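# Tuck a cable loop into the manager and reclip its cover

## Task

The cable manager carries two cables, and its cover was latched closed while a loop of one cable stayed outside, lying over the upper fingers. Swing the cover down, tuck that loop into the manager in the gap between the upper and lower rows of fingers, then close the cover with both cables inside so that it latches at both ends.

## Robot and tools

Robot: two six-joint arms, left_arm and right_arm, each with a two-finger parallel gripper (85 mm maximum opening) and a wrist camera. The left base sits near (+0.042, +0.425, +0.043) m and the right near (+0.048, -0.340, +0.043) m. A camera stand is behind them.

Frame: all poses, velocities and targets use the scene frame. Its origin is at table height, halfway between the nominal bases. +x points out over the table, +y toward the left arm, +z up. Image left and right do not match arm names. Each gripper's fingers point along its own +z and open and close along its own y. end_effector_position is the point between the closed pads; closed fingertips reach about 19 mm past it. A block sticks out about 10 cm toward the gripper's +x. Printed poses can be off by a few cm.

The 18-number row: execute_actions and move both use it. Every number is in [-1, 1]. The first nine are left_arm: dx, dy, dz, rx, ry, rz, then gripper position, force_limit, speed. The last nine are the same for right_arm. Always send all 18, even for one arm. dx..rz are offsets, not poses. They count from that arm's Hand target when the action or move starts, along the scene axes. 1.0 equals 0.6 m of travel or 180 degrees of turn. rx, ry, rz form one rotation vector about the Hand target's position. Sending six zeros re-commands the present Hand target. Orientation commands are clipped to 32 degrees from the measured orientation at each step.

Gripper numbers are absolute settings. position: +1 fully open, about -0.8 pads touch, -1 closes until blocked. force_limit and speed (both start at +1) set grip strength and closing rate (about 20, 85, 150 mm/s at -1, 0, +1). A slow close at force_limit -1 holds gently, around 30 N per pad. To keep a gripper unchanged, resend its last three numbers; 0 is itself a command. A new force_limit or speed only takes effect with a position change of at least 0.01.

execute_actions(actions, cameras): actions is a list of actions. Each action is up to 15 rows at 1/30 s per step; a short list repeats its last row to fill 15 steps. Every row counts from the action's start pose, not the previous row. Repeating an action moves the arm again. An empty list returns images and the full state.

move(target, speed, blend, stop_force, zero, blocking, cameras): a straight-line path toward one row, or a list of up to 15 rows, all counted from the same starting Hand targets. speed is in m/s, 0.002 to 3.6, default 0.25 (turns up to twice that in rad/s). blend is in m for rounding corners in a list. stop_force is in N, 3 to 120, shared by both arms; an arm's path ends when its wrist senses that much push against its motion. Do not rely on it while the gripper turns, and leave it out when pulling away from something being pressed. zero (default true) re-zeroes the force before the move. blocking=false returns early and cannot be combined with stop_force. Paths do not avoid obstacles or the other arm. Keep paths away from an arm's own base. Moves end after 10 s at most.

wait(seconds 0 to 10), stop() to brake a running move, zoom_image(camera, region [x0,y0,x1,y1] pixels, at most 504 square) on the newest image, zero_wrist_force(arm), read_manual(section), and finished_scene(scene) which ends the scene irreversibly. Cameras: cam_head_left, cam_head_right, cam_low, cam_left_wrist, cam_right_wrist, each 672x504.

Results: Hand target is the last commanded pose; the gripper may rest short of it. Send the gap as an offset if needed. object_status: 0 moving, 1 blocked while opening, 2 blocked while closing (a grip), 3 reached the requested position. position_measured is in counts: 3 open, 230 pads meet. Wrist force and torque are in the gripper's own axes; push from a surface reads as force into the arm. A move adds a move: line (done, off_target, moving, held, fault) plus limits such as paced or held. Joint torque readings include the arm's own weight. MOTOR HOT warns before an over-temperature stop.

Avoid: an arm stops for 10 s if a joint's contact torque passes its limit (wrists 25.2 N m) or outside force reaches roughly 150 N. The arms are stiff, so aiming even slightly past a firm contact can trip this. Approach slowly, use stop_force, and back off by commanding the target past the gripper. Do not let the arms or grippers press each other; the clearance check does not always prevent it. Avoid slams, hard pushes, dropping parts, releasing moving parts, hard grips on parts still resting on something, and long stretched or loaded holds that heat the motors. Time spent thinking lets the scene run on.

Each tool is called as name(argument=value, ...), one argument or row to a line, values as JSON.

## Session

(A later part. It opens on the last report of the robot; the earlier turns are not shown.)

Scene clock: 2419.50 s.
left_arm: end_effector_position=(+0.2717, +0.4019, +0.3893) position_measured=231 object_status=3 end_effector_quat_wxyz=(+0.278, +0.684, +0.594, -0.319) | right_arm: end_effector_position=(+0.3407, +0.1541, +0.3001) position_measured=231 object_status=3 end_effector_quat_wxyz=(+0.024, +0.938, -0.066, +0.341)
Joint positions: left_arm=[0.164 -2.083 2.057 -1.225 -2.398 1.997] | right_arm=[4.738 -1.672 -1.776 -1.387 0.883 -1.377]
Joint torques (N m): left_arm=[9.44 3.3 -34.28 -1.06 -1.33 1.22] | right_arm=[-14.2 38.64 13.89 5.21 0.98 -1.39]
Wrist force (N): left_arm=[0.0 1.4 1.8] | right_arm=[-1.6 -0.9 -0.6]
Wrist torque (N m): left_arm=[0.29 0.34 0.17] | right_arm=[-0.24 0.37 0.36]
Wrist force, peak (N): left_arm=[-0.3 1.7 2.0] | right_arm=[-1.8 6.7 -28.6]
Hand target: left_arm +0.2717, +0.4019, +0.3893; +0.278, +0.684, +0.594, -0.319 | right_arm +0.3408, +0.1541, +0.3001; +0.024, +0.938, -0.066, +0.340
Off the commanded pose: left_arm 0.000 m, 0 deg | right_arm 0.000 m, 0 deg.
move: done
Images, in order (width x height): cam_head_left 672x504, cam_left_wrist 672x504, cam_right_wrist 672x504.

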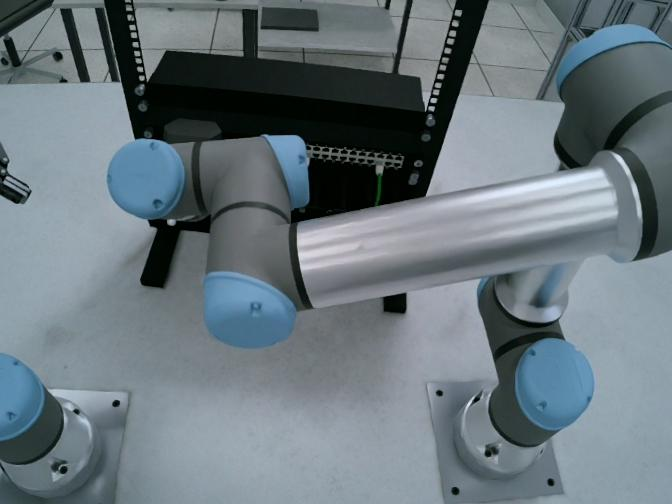

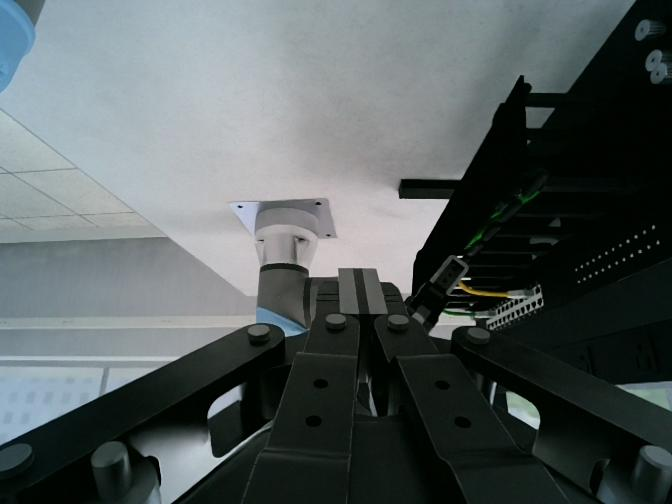

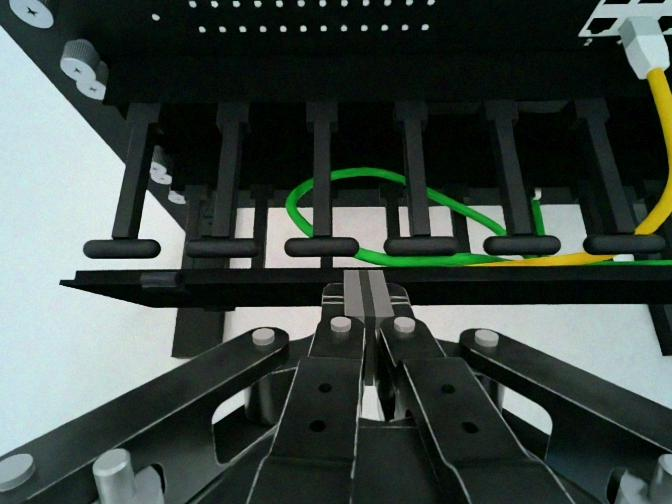

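move(
  target=[0,0,0,0,0,0,-1,-0.8,-0.5,-0.0209,-0.1485,0,0,0,0,-1,-0.7,-0.8],
  speed=0.15,
  cameras=["cam_right_wrist"],
)

zoom_image(
  camera="cam_right_wrist",
  region=[60, 220, 310, 290],
)

zoom_image(
  camera="cam_right_wrist",
  region=[290, 220, 540, 290],
)

Scene clock: 2442.83 s.
left_arm: end_effector_position=(+0.2717, +0.4019, +0.3893) position_measured=231 object_status=3 end_effector_quat_wxyz=(+0.278, +0.684, +0.594, -0.319) | right_arm: end_effector_position=(+0.3282, +0.0650, +0.3000) position_measured=231 object_status=3 end_effector_quat_wxyz=(+0.024, +0.938, -0.066, +0.340)
Joint positions: left_arm=[0.164 -2.083 2.057 -1.225 -2.398 1.997] | right_arm=[4.769 -1.452 -1.988 -1.421 0.888 -1.337]
Joint torques (N m): left_arm=[9.27 2.86 -34.43 -1.03 -1.75 1.14] | right_arm=[15.26 30.2 13.56 -0.05 1.06 1.23]
Wrist force (N): left_arm=[-0.4 1.3 1.7] | right_arm=[-1.6 -1.1 -0.6]
Wrist torque (N m): left_arm=[0.28 0.41 0.17] | right_arm=[-0.29 0.38 0.19]
Wrist force, peak (N): left_arm=[-0.3 1.6 2.1] | right_arm=[-1.8 -1.9 -0.7]
Hand target: left_arm +0.2717, +0.4019, +0.3893; +0.278, +0.684, +0.594, -0.319 | right_arm +0.3282, +0.0650, +0.3001; +0.024, +0.938, -0.066, +0.340
Off the commanded pose: left_arm 0.000 m, 0 deg | right_arm 0.000 m, 0 deg.
move: done
Images, in order (width x height): cam_right_wrist 672x504.

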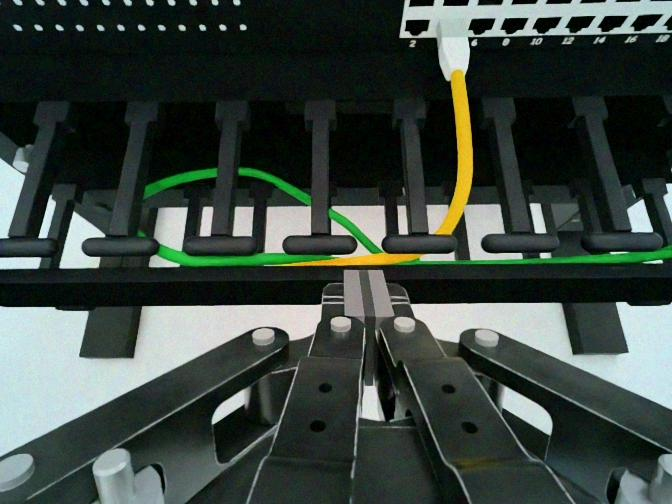

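Scaled by 2.016 from the camera's 672x504 image, which has a finer 960x720 frame.

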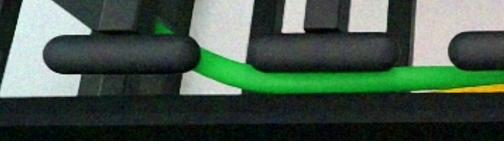

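Scaled by 2.016 from the camera's 672x504 image, which has a finer 960x720 frame.

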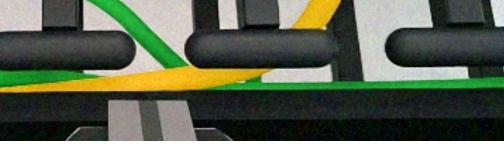

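zoom_image(
  camera="cam_right_wrist",
  region=[400, 60, 520, 270],
)

zoom_image(
  camera="cam_right_wrist",
  region=[130, 220, 230, 290],
)

Scaled by 2.400 from the camera's 672x504 image, which has a finer 960x720 frame.

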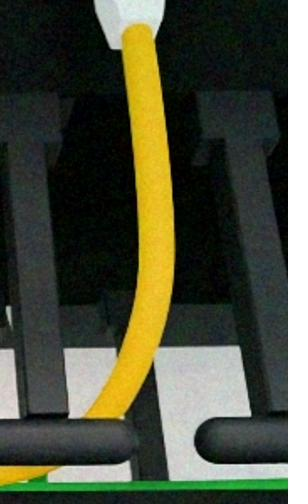

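Scaled by 5.040 from the camera's 672x504 image, which has a finer 960x720 frame.

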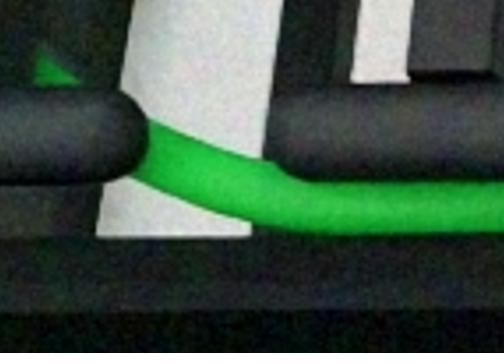

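move(
  target=[0.2059,-0.0559,-0.215,-0.165,0.0232,0,-1,-0.8,-0.5,0,0,0,0,0,0,-1,-0.7,-0.8],
  speed=0.12,
  cameras=["cam_left_wrist", "cam_head_left"],
)

Scene clock: 2635.57 s.
left_arm: end_effector_position=(+0.3952, +0.3683, +0.2603) position_measured=231 object_status=3 end_effector_quat_wxyz=(+0.423, +0.578, +0.502, -0.485) | right_arm: end_effector_position=(+0.3282, +0.0650, +0.3001) position_measured=231 object_status=3 end_effector_quat_wxyz=(+0.024, +0.938, -0.066, +0.340)
Joint positions: left_arm=[0.172 -1.457 2.108 -1.203 -2.805 2.617] | right_arm=[4.769 -1.452 -1.988 -1.421 0.888 -1.337]
Joint torques (N m): left_arm=[-13.14 -16.82 -27.85 0.64 -2.64 1.42] | right_arm=[15.08 28.06 13.09 0 0.91 1.47]
Wrist force (N): left_arm=[0.1 2.3 0.9] | right_arm=[-1.8 -1.0 -0.6]
Wrist torque (N m): left_arm=[0.53 0.26 0.16] | right_arm=[-0.27 0.41 0.19]
Wrist force, peak (N): left_arm=[0.9 2.7 0.9] | right_arm=[-1.7 -1.3 -0.6]
Hand target: left_arm +0.3952, +0.3683, +0.2603; +0.423, +0.578, +0.502, -0.485 | right_arm +0.3282, +0.0650, +0.3001; +0.024, +0.938, -0.066, +0.340
Off the commanded pose: left_arm 0.000 m, 0 deg | right_arm 0.000 m, 0 deg.
move: done
Images, in order (width x height): cam_head_left 672x504, cam_left_wrist 672x504.

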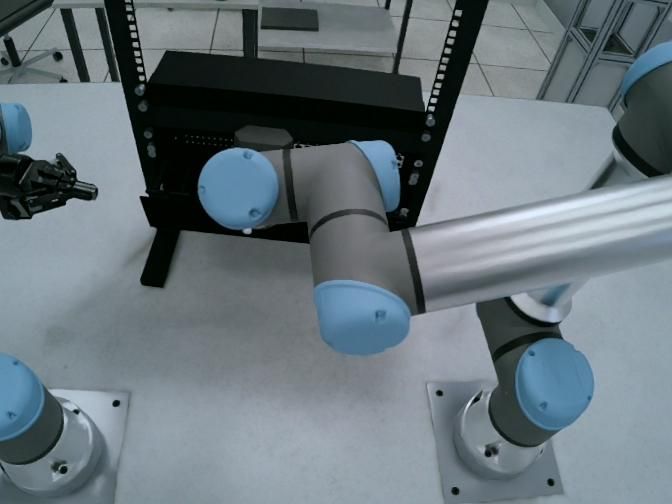

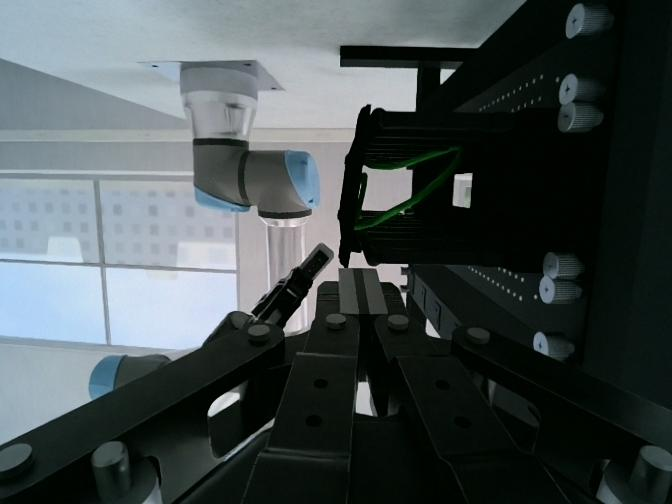

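zoom_image(
  camera="cam_left_wrist",
  region=[320, 90, 520, 280],
)

zoom_image(
  camera="cam_left_wrist",
  region=[330, 95, 400, 185],
)

zoom_image(
  camera="cam_left_wrist",
  region=[330, 185, 400, 275],
)

Scaled by 2.520 from the camera's 672x504 image, which has a finer 960x720 frame.

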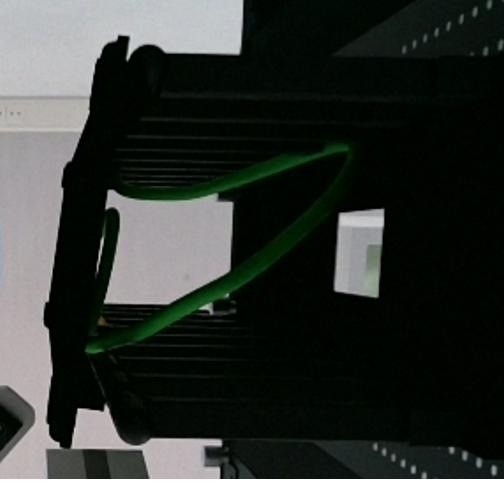

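Scaled by 5.600 from the camera's 672x504 image, which has a finer 960x720 frame.

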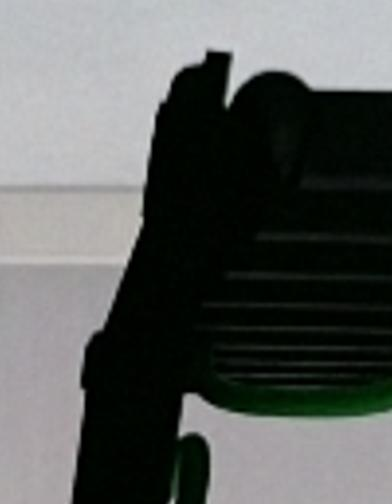

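Scaled by 5.600 from the camera's 672x504 image, which has a finer 960x720 frame.

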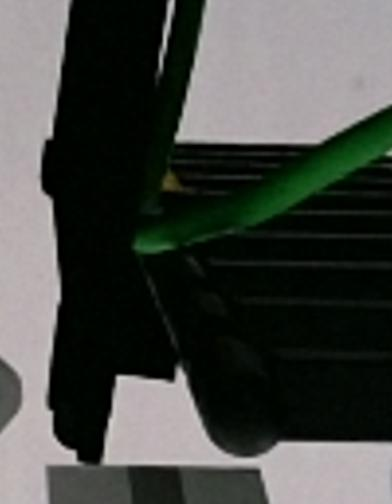

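move(
  target=[-0.0116,-0.0825,0,0,0,0,-1,-0.8,-0.5,0,0,0,0,0,0,-1,-0.7,-0.8],
  speed=0.1,
  cameras=["cam_left_wrist"],
)

zoom_image(
  camera="cam_left_wrist",
  region=[320, 30, 420, 130],
)

zoom_image(
  camera="cam_left_wrist",
  region=[320, 190, 420, 290],
)

Scene clock: 2711.77 s.
left_arm: end_effector_position=(+0.3882, +0.3189, +0.2603) position_measured=231 object_status=3 end_effector_quat_wxyz=(+0.423, +0.578, +0.502, -0.485) | right_arm: end_effector_position=(+0.3282, +0.0650, +0.3001) position_measured=231 object_status=3 end_effector_quat_wxyz=(+0.024, +0.938, -0.066, +0.340)
Joint positions: left_arm=[0.05 -1.533 2.246 -1.523 -2.901 2.348] | right_arm=[4.769 -1.452 -1.988 -1.421 0.888 -1.337]
Joint torques (N m): left_arm=[-13.24 -25.62 -9.94 -3.06 -3.11 -1.64] | right_arm=[16.65 28.62 12.75 -0.08 0.68 1.41]
Wrist force (N): left_arm=[-0.3 1.9 0.9] | right_arm=[-1.6 -1.1 -0.7]
Wrist torque (N m): left_arm=[0.46 0.33 0.26] | right_arm=[-0.30 0.38 0.18]
Wrist force, peak (N): left_arm=[0.0 2.4 2.0] | right_arm=[-2.0 -1.0 -0.7]
Hand target: left_arm +0.3882, +0.3188, +0.2603; +0.423, +0.578, +0.502, -0.485 | right_arm +0.3282, +0.0650, +0.3001; +0.024, +0.938, -0.066, +0.340
Off the commanded pose: left_arm 0.000 m, 0 deg | right_arm 0.000 m, 0 deg.
move: done
Images, in order (width x height): cam_left_wrist 672x504.

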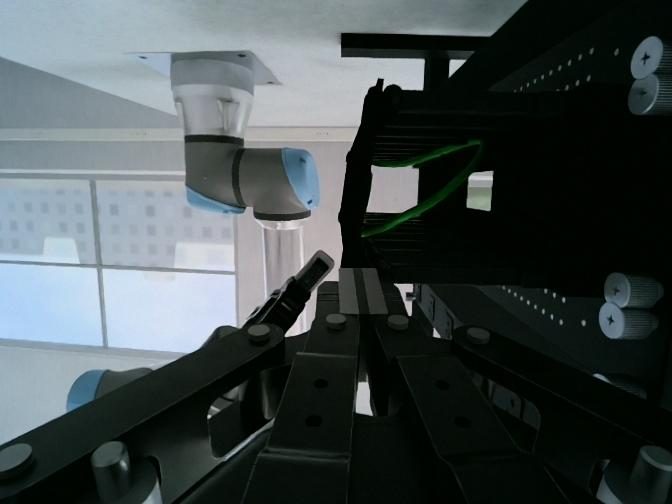

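Scaled by 5.040 from the camera's 672x504 image, which has a finer 960x720 frame.

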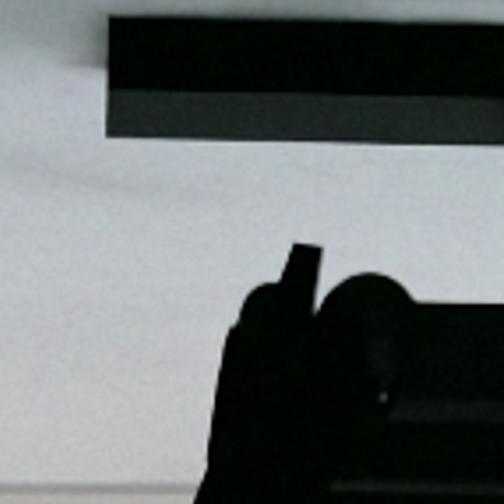

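Scaled by 5.040 from the camera's 672x504 image, which has a finer 960x720 frame.

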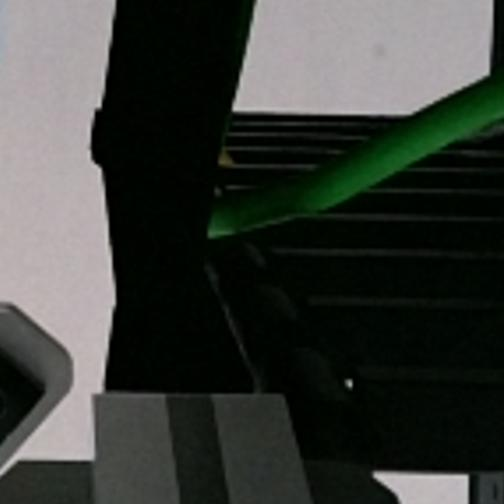

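move(
  target=[0.0475,0.0573,0.0083,0,0,-0.0556,-1,-0.8,-0.5,0,0,0,0,0,0,-1,-0.7,-0.8],
  speed=0.1,
  cameras=["cam_left_wrist"],
)

zoom_image(
  camera="cam_left_wrist",
  region=[250, 80, 500, 280],
)

Scene clock: 2768.77 s.
left_arm: end_effector_position=(+0.4167, +0.3532, +0.2652) position_measured=231 object_status=3 end_effector_quat_wxyz=(+0.379, +0.620, +0.450, -0.520) | right_arm: end_effector_position=(+0.3282, +0.0650, +0.3001) position_measured=231 object_status=3 end_effector_quat_wxyz=(+0.024, +0.938, -0.066, +0.340)
Joint positions: left_arm=[0.098 -1.341 1.932 -1.024 -2.716 2.746] | right_arm=[4.769 -1.452 -1.988 -1.421 0.888 -1.337]
Joint torques (N m): left_arm=[9.24 -21.22 -28.45 0.89 0.63 1.37] | right_arm=[14 29.09 12.09 -0.01 0.21 1.5]
Wrist force (N): left_arm=[-0.4 2.1 1.0] | right_arm=[-1.5 -1.1 -0.5]
Wrist torque (N m): left_arm=[0.50 0.34 0.18] | right_arm=[-0.29 0.36 0.18]
Wrist force, peak (N): left_arm=[-0.1 2.5 1.1] | right_arm=[-2.0 -1.0 -0.3]
Hand target: left_arm +0.4167, +0.3532, +0.2652; +0.379, +0.620, +0.450, -0.520 | right_arm +0.3282, +0.0650, +0.3001; +0.024, +0.938, -0.066, +0.340
Off the commanded pose: left_arm 0.000 m, 0 deg | right_arm 0.000 m, 0 deg.
move: done
Images, in order (width x height): cam_left_wrist 672x504.

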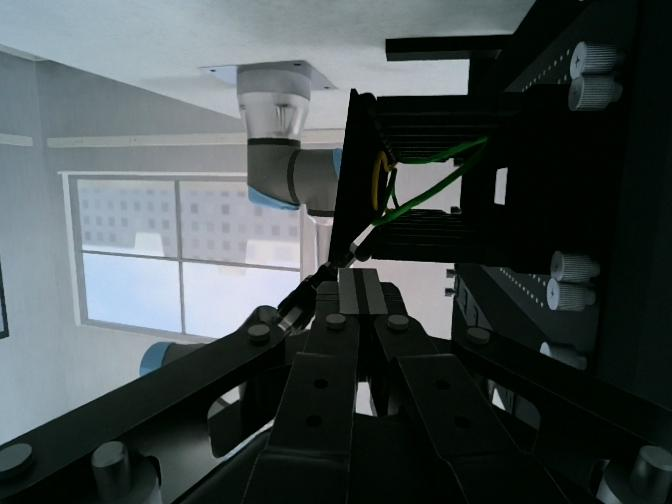

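Scaled by 2.016 from the camera's 672x504 image, which has a finer 960x720 frame.

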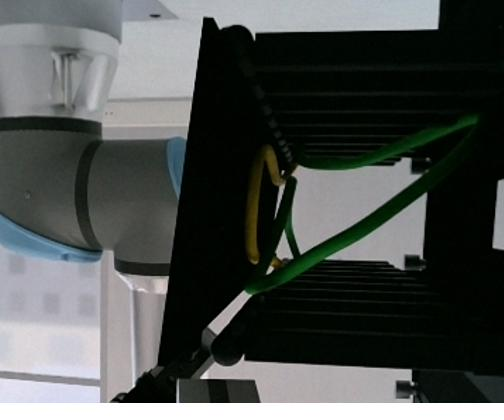

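zoom_image(
  camera="cam_left_wrist",
  region=[355, 130, 425, 230],
)

zoom_image(
  camera="cam_left_wrist",
  region=[320, 80, 400, 170],
)

zoom_image(
  camera="cam_left_wrist",
  region=[320, 200, 400, 280],
)

Scaled by 5.040 from the camera's 672x504 image, which has a finer 960x720 frame.

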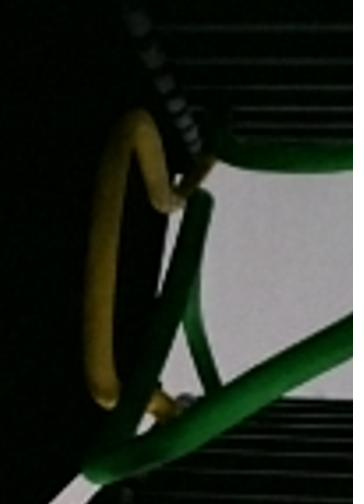

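Scaled by 5.600 from the camera's 672x504 image, which has a finer 960x720 frame.

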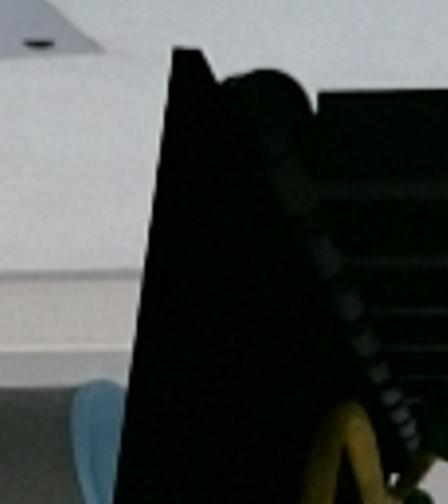

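Scaled by 6.300 from the camera's 672x504 image, which has a finer 960x720 frame.

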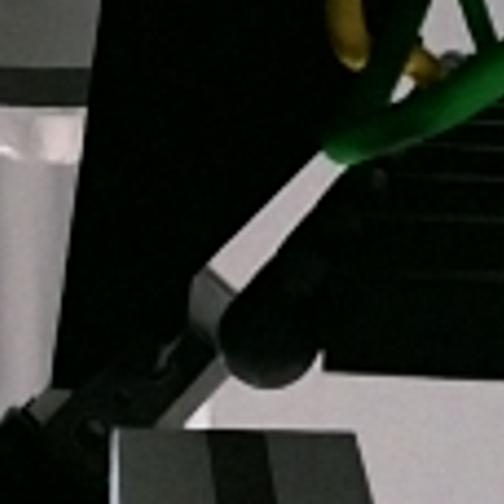

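move(
  target=[
    [0,0,0,0,0,0,-1,-0.8,-0.5,-0.0535,-0.0093,0,-0.0387,-0.2751,0,-1,-0.7,-0.8],
    [0,0,0,0,0,0,-1,-0.8,-0.5,-0.0535,-0.0093,-0.0767,-0.0387,-0.2751,0,-1,-0.7,-0.8],
    [0,0,0,0,0,0,-1,-0.8,-0.5,0.0027,-0.0172,-0.0767,-0.0387,-0.2751,0,-1,-0.7,-0.8],
  ],
  speed=[0.1,0.08,0.04],
  cameras=["cam_left_wrist", "cam_right_wrist"],
)

zoom_image(
  camera="cam_left_wrist",
  region=[320, 80, 460, 280],
)

Scene clock: 2844.70 s.
left_arm: end_effector_position=(+0.4167, +0.3532, +0.2652) position_measured=231 object_status=3 end_effector_quat_wxyz=(+0.379, +0.620, +0.450, -0.520) | right_arm: end_effector_position=(+0.3298, +0.0547, +0.2540) position_measured=231 object_status=3 end_effector_quat_wxyz=(+0.049, +0.706, -0.050, +0.705)
Joint positions: left_arm=[0.098 -1.341 1.932 -1.024 -2.716 2.746] | right_arm=[4.982 -1.847 -2.018 -2.414 0.392 -0.002]
Joint torques (N m): left_arm=[9.95 -21.03 -28.43 1.08 0.6 1.34] | right_arm=[-14.26 39.51 6.18 1.94 -2.35 -1.26]
Wrist force (N): left_arm=[-0.3 2.3 1.1] | right_arm=[-1.6 -1.6 -0.1]
Wrist torque (N m): left_arm=[0.51 0.34 0.18] | right_arm=[-0.37 0.24 0.25]
Wrist force, peak (N): left_arm=[-0.3 2.5 1.1] | right_arm=[-2.5 -1.5 0.2]
Hand target: left_arm +0.4167, +0.3532, +0.2652; +0.379, +0.620, +0.450, -0.520 | right_arm +0.3298, +0.0547, +0.2540; +0.049, +0.706, -0.050, +0.705
Off the commanded pose: left_arm 0.000 m, 0 deg | right_arm 0.000 m, 0 deg.
move: done
Images, in order (width x height): cam_left_wrist 672x504, cam_right_wrist 672x504.

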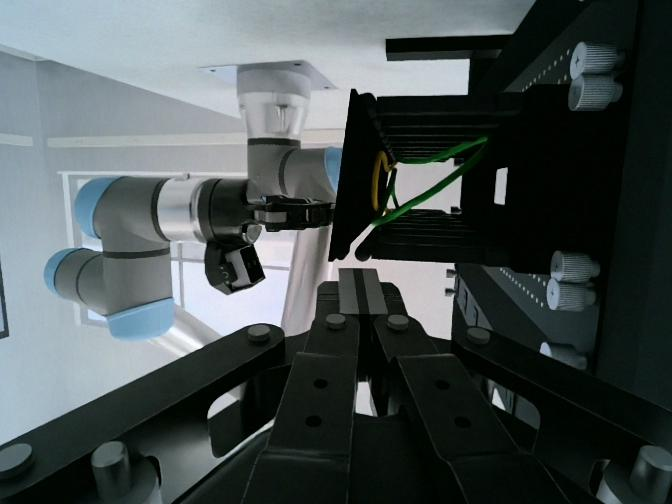

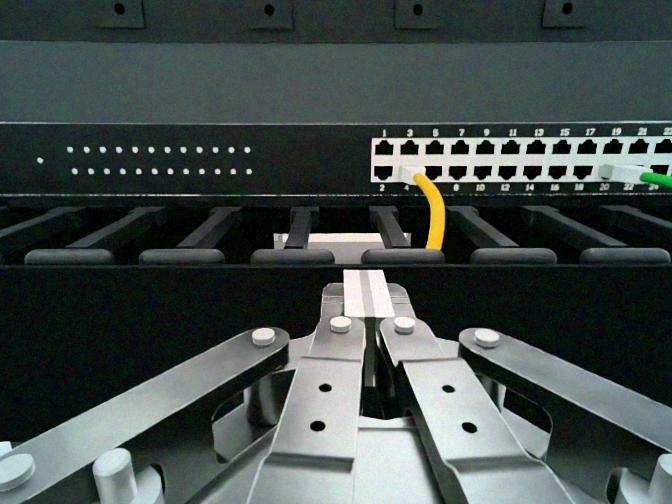

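Scaled by 2.520 from the camera's 672x504 image, which has a finer 960x720 frame.

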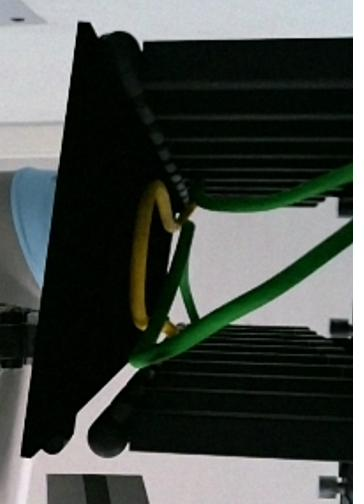

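move(
  target=[0,0,0,0,0,0,-1,-0.8,-0.5,0.033,-0.0046,0,0,0,0,-1,-0.7,-0.8],
  speed=0.008,
  stop_force=45,
  cameras=["cam_left_wrist", "cam_right_wrist"],
)

zoom_image(
  camera="cam_left_wrist",
  region=[320, 80, 460, 280],
)

Scene clock: 2884.73 s.
left_arm: end_effector_position=(+0.4167, +0.3532, +0.2652) position_measured=231 object_status=3 end_effector_quat_wxyz=(+0.379, +0.620, +0.450, -0.520) | right_arm: end_effector_position=(+0.3341, +0.0541, +0.2541) position_measured=231 object_status=3 end_effector_quat_wxyz=(+0.049, +0.706, -0.050, +0.705)
Joint positions: left_arm=[0.098 -1.341 1.932 -1.024 -2.716 2.746] | right_arm=[4.972 -1.846 -2.019 -2.413 0.382 -0.002]
Joint torques (N m): left_arm=[9.19 -21.01 -28.52 0.89 0.64 1.23] | right_arm=[-4.21 25.07 13.68 -2.79 0.77 -1.13]
Wrist force (N): left_arm=[-0.1 2.0 1.1] | right_arm=[5.4 4.6 -42.5]
Wrist torque (N m): left_arm=[0.48 0.30 0.18] | right_arm=[-0.32 0.46 0.32]
Wrist force, peak (N): left_arm=[-0.3 2.4 1.3] | right_arm=[5.5 7.4 -59.3]
Hand target: left_arm +0.4167, +0.3532, +0.2652; +0.379, +0.620, +0.450, -0.520 | right_arm +0.3341, +0.0541, +0.2541; +0.049, +0.706, -0.050, +0.705 (not the last commanded pose)
Off the commanded pose: left_arm 0.000 m, 0 deg | right_arm 0.016 m, 0 deg.
move: contact (right_arm)
Images, in order (width x height): cam_left_wrist 672x504, cam_right_wrist 672x504.

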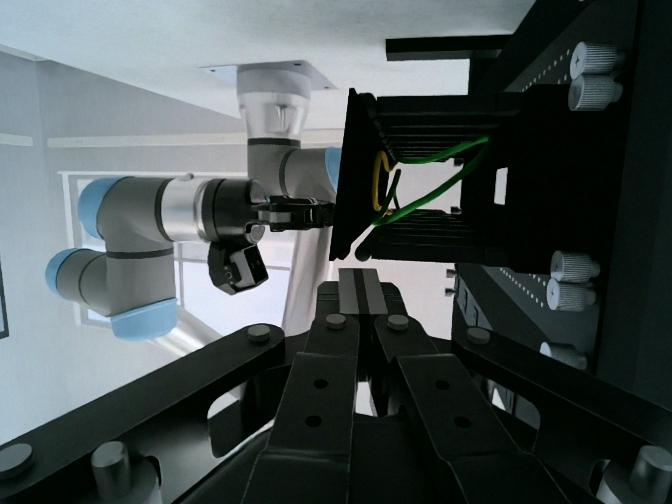

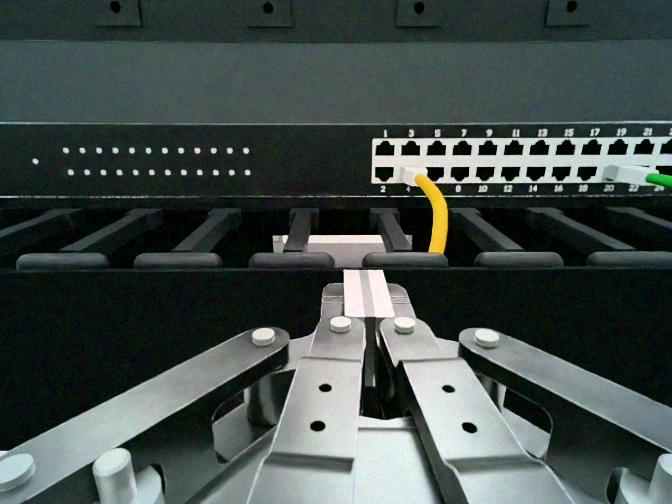

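Scaled by 2.520 from the camera's 672x504 image, which has a finer 960x720 frame.

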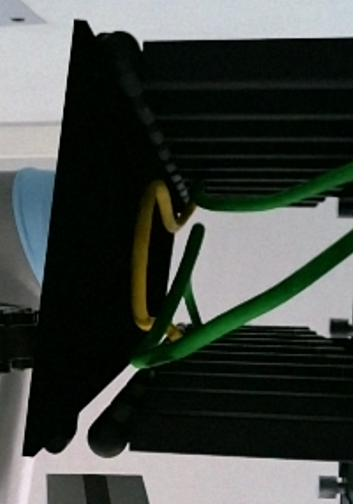

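zoom_image(
  camera="cam_left_wrist",
  region=[330, 75, 400, 145],
)

zoom_image(
  camera="cam_left_wrist",
  region=[320, 210, 390, 280],
)

Scaled by 7.200 from the camera's 672x504 image, which has a finer 960x720 frame.

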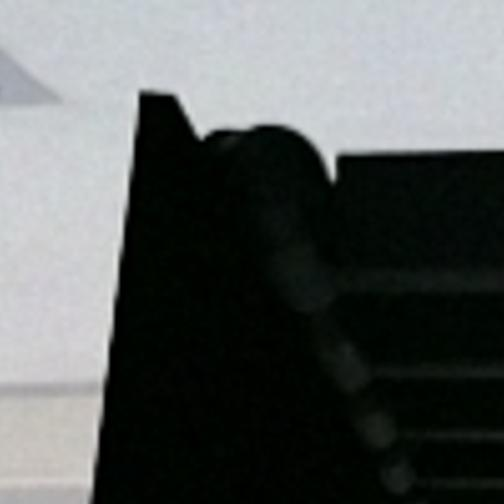

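Scaled by 7.200 from the camera's 672x504 image, which has a finer 960x720 frame.

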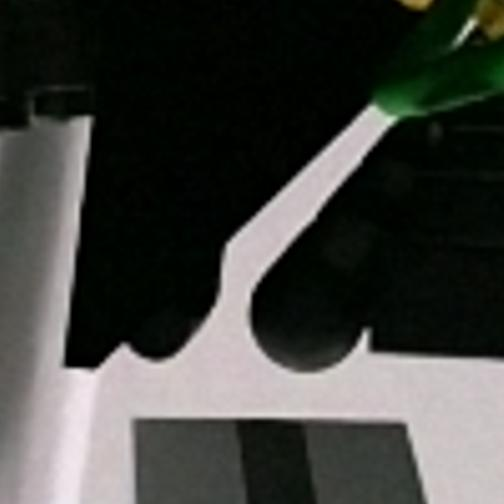

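move(
  target=[
    [0,0,0,0,0,0,-1,-0.8,-0.5,-0.0495,0.007,0.1,0,0,0,-1,-0.7,-0.8],
    [0,0,0,0,0,0,-1,-0.8,-0.5,-0.0138,-0.0822,0.08,0.0541,0.3851,0,-1,-0.7,-0.8],
  ],
  speed=[0.05,0.15],
  cameras=["cam_right_wrist", "cam_left_wrist"],
)

zoom_image(
  camera="cam_right_wrist",
  region=[0, 180, 336, 280],
)

zoom_image(
  camera="cam_right_wrist",
  region=[336, 180, 672, 280],
)

Scene clock: 2992.20 s.
left_arm: end_effector_position=(+0.4167, +0.3532, +0.2652) position_measured=231 object_status=3 end_effector_quat_wxyz=(+0.379, +0.620, +0.450, -0.520) | right_arm: end_effector_position=(+0.3258, +0.0048, +0.3021) position_measured=231 object_status=3 end_effector_quat_wxyz=(+0.012, +0.982, -0.069, +0.173)
Joint positions: left_arm=[0.098 -1.341 1.932 -1.024 -2.716 2.746] | right_arm=[4.575 -1.327 -2.005 -1.375 1.223 -1.586]
Joint torques (N m): left_arm=[9.71 -21.52 -28.78 1 0.59 1.18] | right_arm=[-15.11 5.29 36.68 5.31 1.88 -1.44]
Wrist force (N): left_arm=[-0.3 2.1 1.1] | right_arm=[-0.9 0.0 -0.5]
Wrist torque (N m): left_arm=[0.49 0.33 0.18] | right_arm=[-0.11 0.25 0.39]
Wrist force, peak (N): left_arm=[-0.1 2.4 1.3] | right_arm=[5.0 4.6 -42.9]
Hand target: left_arm +0.4167, +0.3532, +0.2652; +0.379, +0.620, +0.450, -0.520 | right_arm +0.3259, +0.0048, +0.3021; +0.012, +0.982, -0.069, +0.172
Off the commanded pose: left_arm 0.000 m, 0 deg | right_arm 0.000 m, 0 deg.
move: done
Images, in order (width x height): cam_left_wrist 672x504, cam_right_wrist 672x504.

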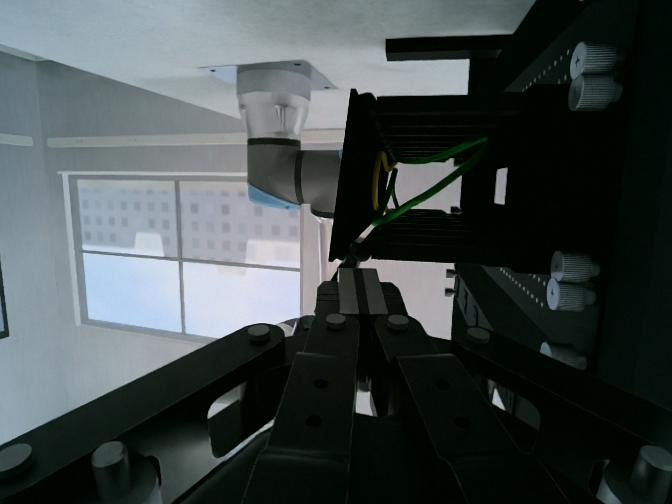

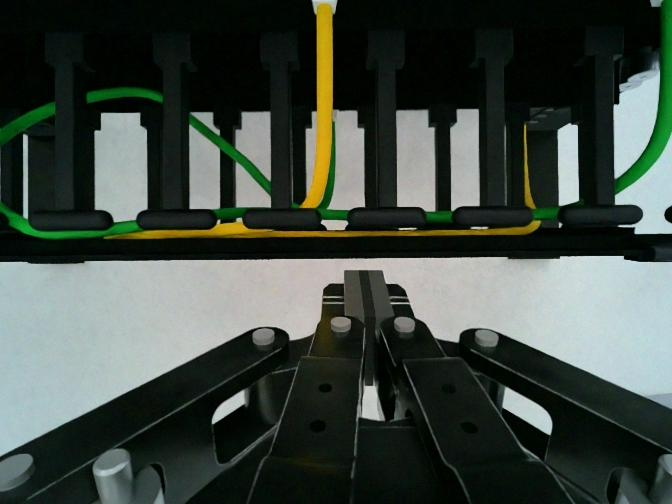

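Scaled by 1.500 from the camera's 672x504 image, which has a finer 960x720 frame.

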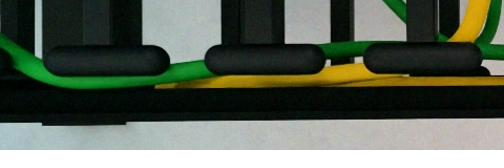

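Scaled by 1.500 from the camera's 672x504 image, which has a finer 960x720 frame.

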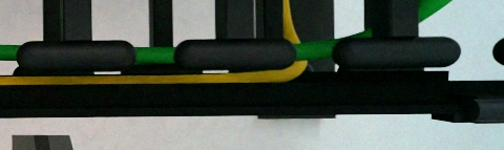

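zoom_image(
  camera="cam_right_wrist",
  region=[490, 180, 590, 270],
)

zoom_image(
  camera="cam_right_wrist",
  region=[290, 190, 390, 260],
)

zoom_image(
  camera="cam_right_wrist",
  region=[390, 190, 490, 260],
)

zoom_image(
  camera="cam_right_wrist",
  region=[190, 190, 290, 260],
)

zoom_image(
  camera="cam_right_wrist",
  region=[90, 190, 190, 260],
)

Scaled by 5.040 from the camera's 672x504 image, which has a finer 960x720 frame.

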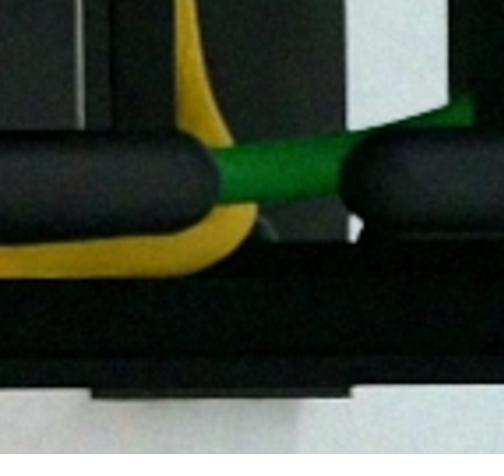

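Scaled by 5.040 from the camera's 672x504 image, which has a finer 960x720 frame.

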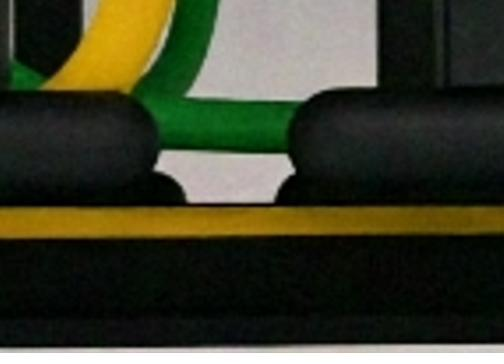

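Scaled by 5.040 from the camera's 672x504 image, which has a finer 960x720 frame.

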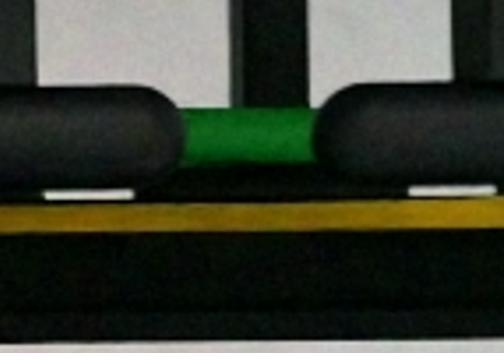

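Scaled by 5.040 from the camera's 672x504 image, which has a finer 960x720 frame.

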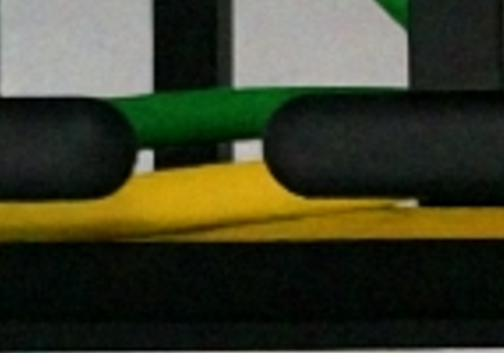

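Scaled by 5.040 from the camera's 672x504 image, which has a finer 960x720 frame.

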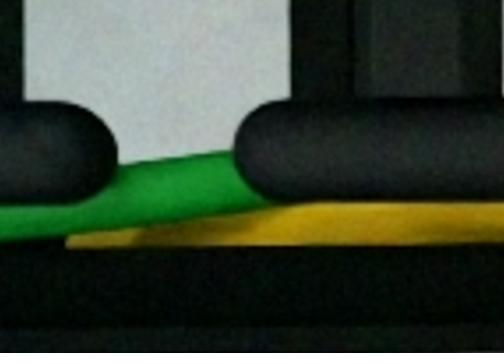

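move(
  target=[
    [0,0,0,0,0,0,-1,-0.8,-0.5,-0.0577,0.0922,0.03,-0.0541,-0.3851,0,-1,-0.7,-0.8],
    [0,0,0,0,0,0,-1,-0.8,-0.5,-0.0577,0.0922,-0.1118,-0.0541,-0.3851,0,-1,-0.7,-0.8],
    [0,0,0,0,0,0,-1,-0.8,-0.5,-0.0197,0.0868,-0.1118,-0.0541,-0.3851,0,-1,-0.7,-0.8],
  ],
  speed=[0.12,0.1,0.05],
  cameras=["cam_left_wrist"],
)

Scene clock: 3053.57 s.
left_arm: end_effector_position=(+0.4167, +0.3532, +0.2652) position_measured=231 object_status=3 end_effector_quat_wxyz=(+0.379, +0.620, +0.450, -0.520) | right_arm: end_effector_position=(+0.3139, +0.0569, +0.2350) position_measured=231 object_status=3 end_effector_quat_wxyz=(+0.049, +0.706, -0.050, +0.705)
Joint positions: left_arm=[0.098 -1.341 1.932 -1.024 -2.716 2.746] | right_arm=[5.017 -1.884 -2.032 -2.364 0.428 -0.002]
Joint torques (N m): left_arm=[9.02 -21.84 -28.5 0.96 0.63 0.94] | right_arm=[-13.72 40.13 4.83 1.62 -2.25 -1.39]
Wrist force (N): left_arm=[0.0 2.0 1.1] | right_arm=[-1.6 -0.7 0.2]
Wrist torque (N m): left_arm=[0.48 0.28 0.18] | right_arm=[-0.22 0.25 0.27]
Wrist force, peak (N): left_arm=[-0.3 2.5 1.1] | right_arm=[-2.7 -0.8 0.0]
Hand target: left_arm +0.4167, +0.3532, +0.2652; +0.379, +0.620, +0.450, -0.520 | right_arm +0.3140, +0.0569, +0.2350; +0.049, +0.706, -0.050, +0.705
Off the commanded pose: left_arm 0.000 m, 0 deg | right_arm 0.000 m, 0 deg.
move: done
Images, in order (width x height): cam_left_wrist 672x504.

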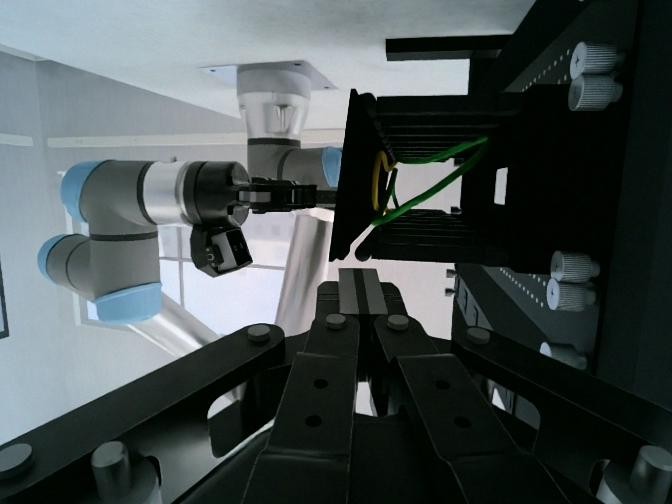

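move(
  target=[
    [-0.0012,-0.0382,-0.0637,0,0,0.0556,-1,-0.8,-0.5,0,0,0,0,0,0,-1,-0.7,-0.8],
    [-0.0165,-0.1477,-0.0832,0,0,0.0556,-1,-0.8,-0.5,0,0,0,0,0,0,-1,-0.7,-0.8],
  ],
  speed=[0.08,0.04],
  cameras=["cam_left_wrist","cam_head_left"],
)

Scene clock: 3067.93 s.
left_arm: end_effector_position=(+0.4068, +0.2648, +0.2154) position_measured=231 object_status=3 end_effector_quat_wxyz=(+0.422, +0.579, +0.501, -0.485) | right_arm: end_effector_position=(+0.3140, +0.0569, +0.2350) position_measured=231 object_status=3 end_effector_quat_wxyz=(+0.049, +0.706, -0.050, +0.705)
Joint positions: left_arm=[-0.089 -1.341 2.397 -2.446 -2.966 1.756] | right_arm=[5.017 -1.884 -2.032 -2.364 0.427 -0.002]
Joint torques (N m): left_arm=[-12.97 -16.25 -4.98 -3.78 -0.79 -1.49] | right_arm=[-14.56 39.93 4.52 1.7 -2.36 -1.12]
Wrist force (N): left_arm=[-0.1 2.0 1.4] | right_arm=[-1.8 -0.7 0.2]
Wrist torque (N m): left_arm=[0.50 0.29 0.27] | right_arm=[-0.22 0.28 0.27]
Wrist force, peak (N): left_arm=[0.0 2.6 1.2] | right_arm=[-2.1 -0.6 -0.1]
Hand target: left_arm +0.4068, +0.2646, +0.2153; +0.423, +0.578, +0.502, -0.485 | right_arm +0.3140, +0.0569, +0.2350; +0.049, +0.706, -0.050, +0.705
Off the commanded pose: left_arm 0.000 m, 0 deg | right_arm 0.000 m, 0 deg.
move: done
Images, in order (width x height): cam_head_left 672x504, cam_left_wrist 672x504.

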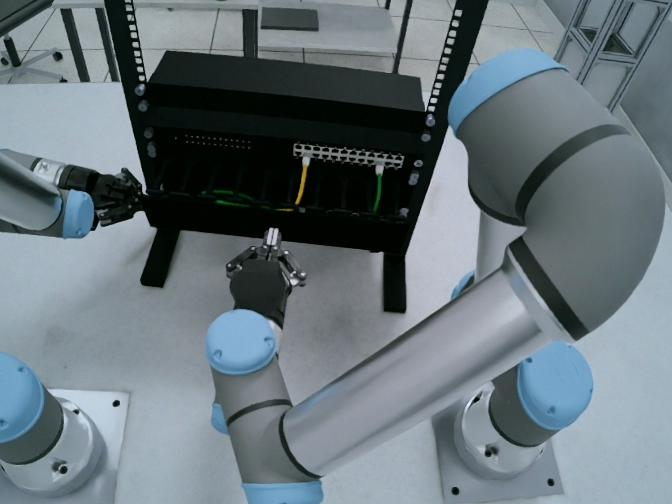

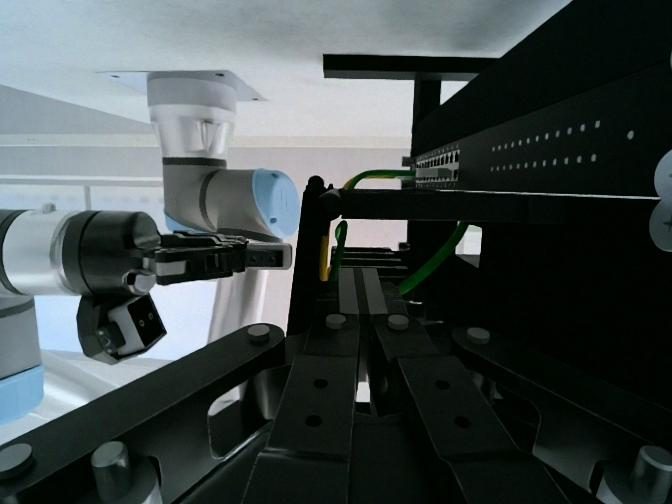

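move(
  target=[-0.0347,0.0049,0,0,0,0,-1,-0.8,-0.5,0,0,0,0,0,0,-1,-0.7,-0.8],
  speed=0.02,
  stop_force=12,
  cameras=["cam_left_wrist","cam_right_wrist"],
)

Scene clock: 3084.40 s.
left_arm: end_effector_position=(+0.3910, +0.2669, +0.2153) position_measured=231 object_status=3 end_effector_quat_wxyz=(+0.423, +0.579, +0.502, -0.485) | right_arm: end_effector_position=(+0.3140, +0.0569, +0.2350) position_measured=231 object_status=3 end_effector_quat_wxyz=(+0.049, +0.706, -0.050, +0.705)
Joint positions: left_arm=[-0.088 -1.368 2.439 -2.468 -2.965 1.75] | right_arm=[5.017 -1.884 -2.032 -2.364 0.427 -0.002]
Joint torques (N m): left_arm=[-11.7 -14.87 -17.97 -0.52 -1.25 1.29] | right_arm=[-6.73 31.32 8.59 -1.48 0.73 -1.08]
Wrist force (N): left_arm=[-1.4 12.8 2.4] | right_arm=[-3.6 0.0 -5.7]
Wrist torque (N m): left_arm=[0.44 0.26 0.31] | right_arm=[-0.21 0.33 0.27]
Wrist force, peak (N): left_arm=[0.7 24.2 4.5] | right_arm=[-3.9 3.4 -10.3]
Hand target: left_arm +0.3910, +0.2669, +0.2153; +0.423, +0.579, +0.502, -0.485 (not the last commanded pose) | right_arm +0.3140, +0.0569, +0.2350; +0.049, +0.706, -0.050, +0.705
Off the commanded pose: left_arm 0.005 m, 0 deg | right_arm 0.000 m, 0 deg.
move: contact (left_arm)
Images, in order (width x height): cam_left_wrist 672x504, cam_right_wrist 672x504.

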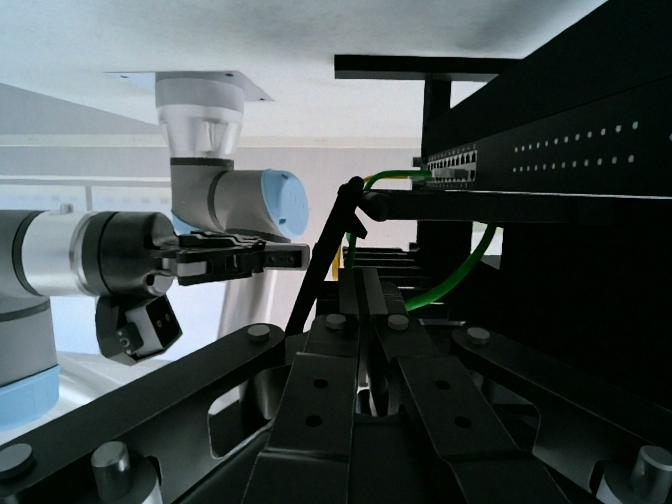

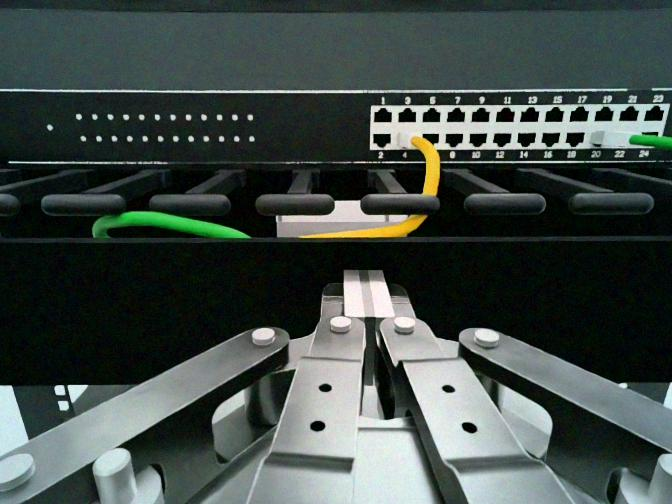

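move(
  target=[
    [0.0099,-0.0014,0,0,0,0,-1,-0.8,-0.5,0,0,0,0,0,0,-1,-0.7,-0.8],
    [0.0288,0.1328,0.0233,0,0,0,-1,-0.8,-0.5,0,0,0,0,0,0,-1,-0.7,-0.8],
    [-0.1132,0.1527,-0.025,0,0,0,-1,-0.8,-0.5,0,0,0,0,0,0,-1,-0.7,-0.8],
  ],
  speed=[0.03,0.08,0.1],
  cameras=["cam_left_wrist","cam_head_left"],
)

Scene clock: 3131.90 s.
left_arm: end_effector_position=(+0.3232, +0.3585, +0.2004) position_measured=231 object_status=3 end_effector_quat_wxyz=(+0.423, +0.579, +0.502, -0.485) | right_arm: end_effector_position=(+0.3140, +0.0569, +0.2350) position_measured=231 object_status=3 end_effector_quat_wxyz=(+0.049, +0.706, -0.050, +0.705)
Joint positions: left_arm=[0.175 -1.489 2.355 -1.411 -2.802 2.624] | right_arm=[5.017 -1.884 -2.032 -2.364 0.427 -0.002]
Joint torques (N m): left_arm=[9.4 -24.27 -6.61 0.58 0.6 1.52] | right_arm=[12.37 22.99 24.19 -3.39 1.76 -1.17]
Wrist force (N): left_arm=[-0.4 1.4 0.9] | right_arm=[-1.7 -0.8 -0.5]
Wrist torque (N m): left_arm=[0.39 0.35 0.18] | right_arm=[-0.20 0.22 0.27]
Wrist force, peak (N): left_arm=[-1.8 13.1 2.5] | right_arm=[-4.1 0.1 -5.5]
Hand target: left_arm +0.3231, +0.3585, +0.2003; +0.423, +0.579, +0.502, -0.485 | right_arm +0.3140, +0.0569, +0.2350; +0.049, +0.706, -0.050, +0.705
Off the commanded pose: left_arm 0.000 m, 0 deg | right_arm 0.000 m, 0 deg.
move: done
Images, in order (width x height): cam_head_left 672x504, cam_left_wrist 672x504.

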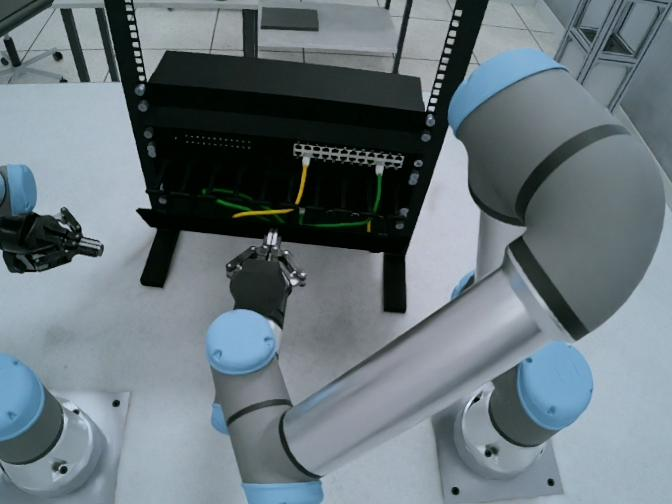

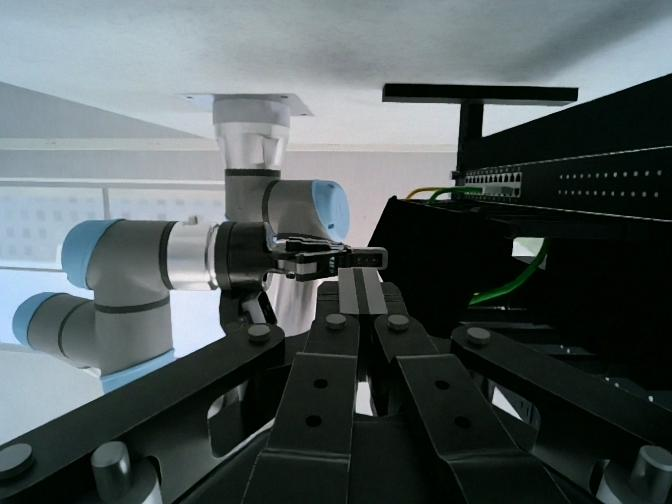

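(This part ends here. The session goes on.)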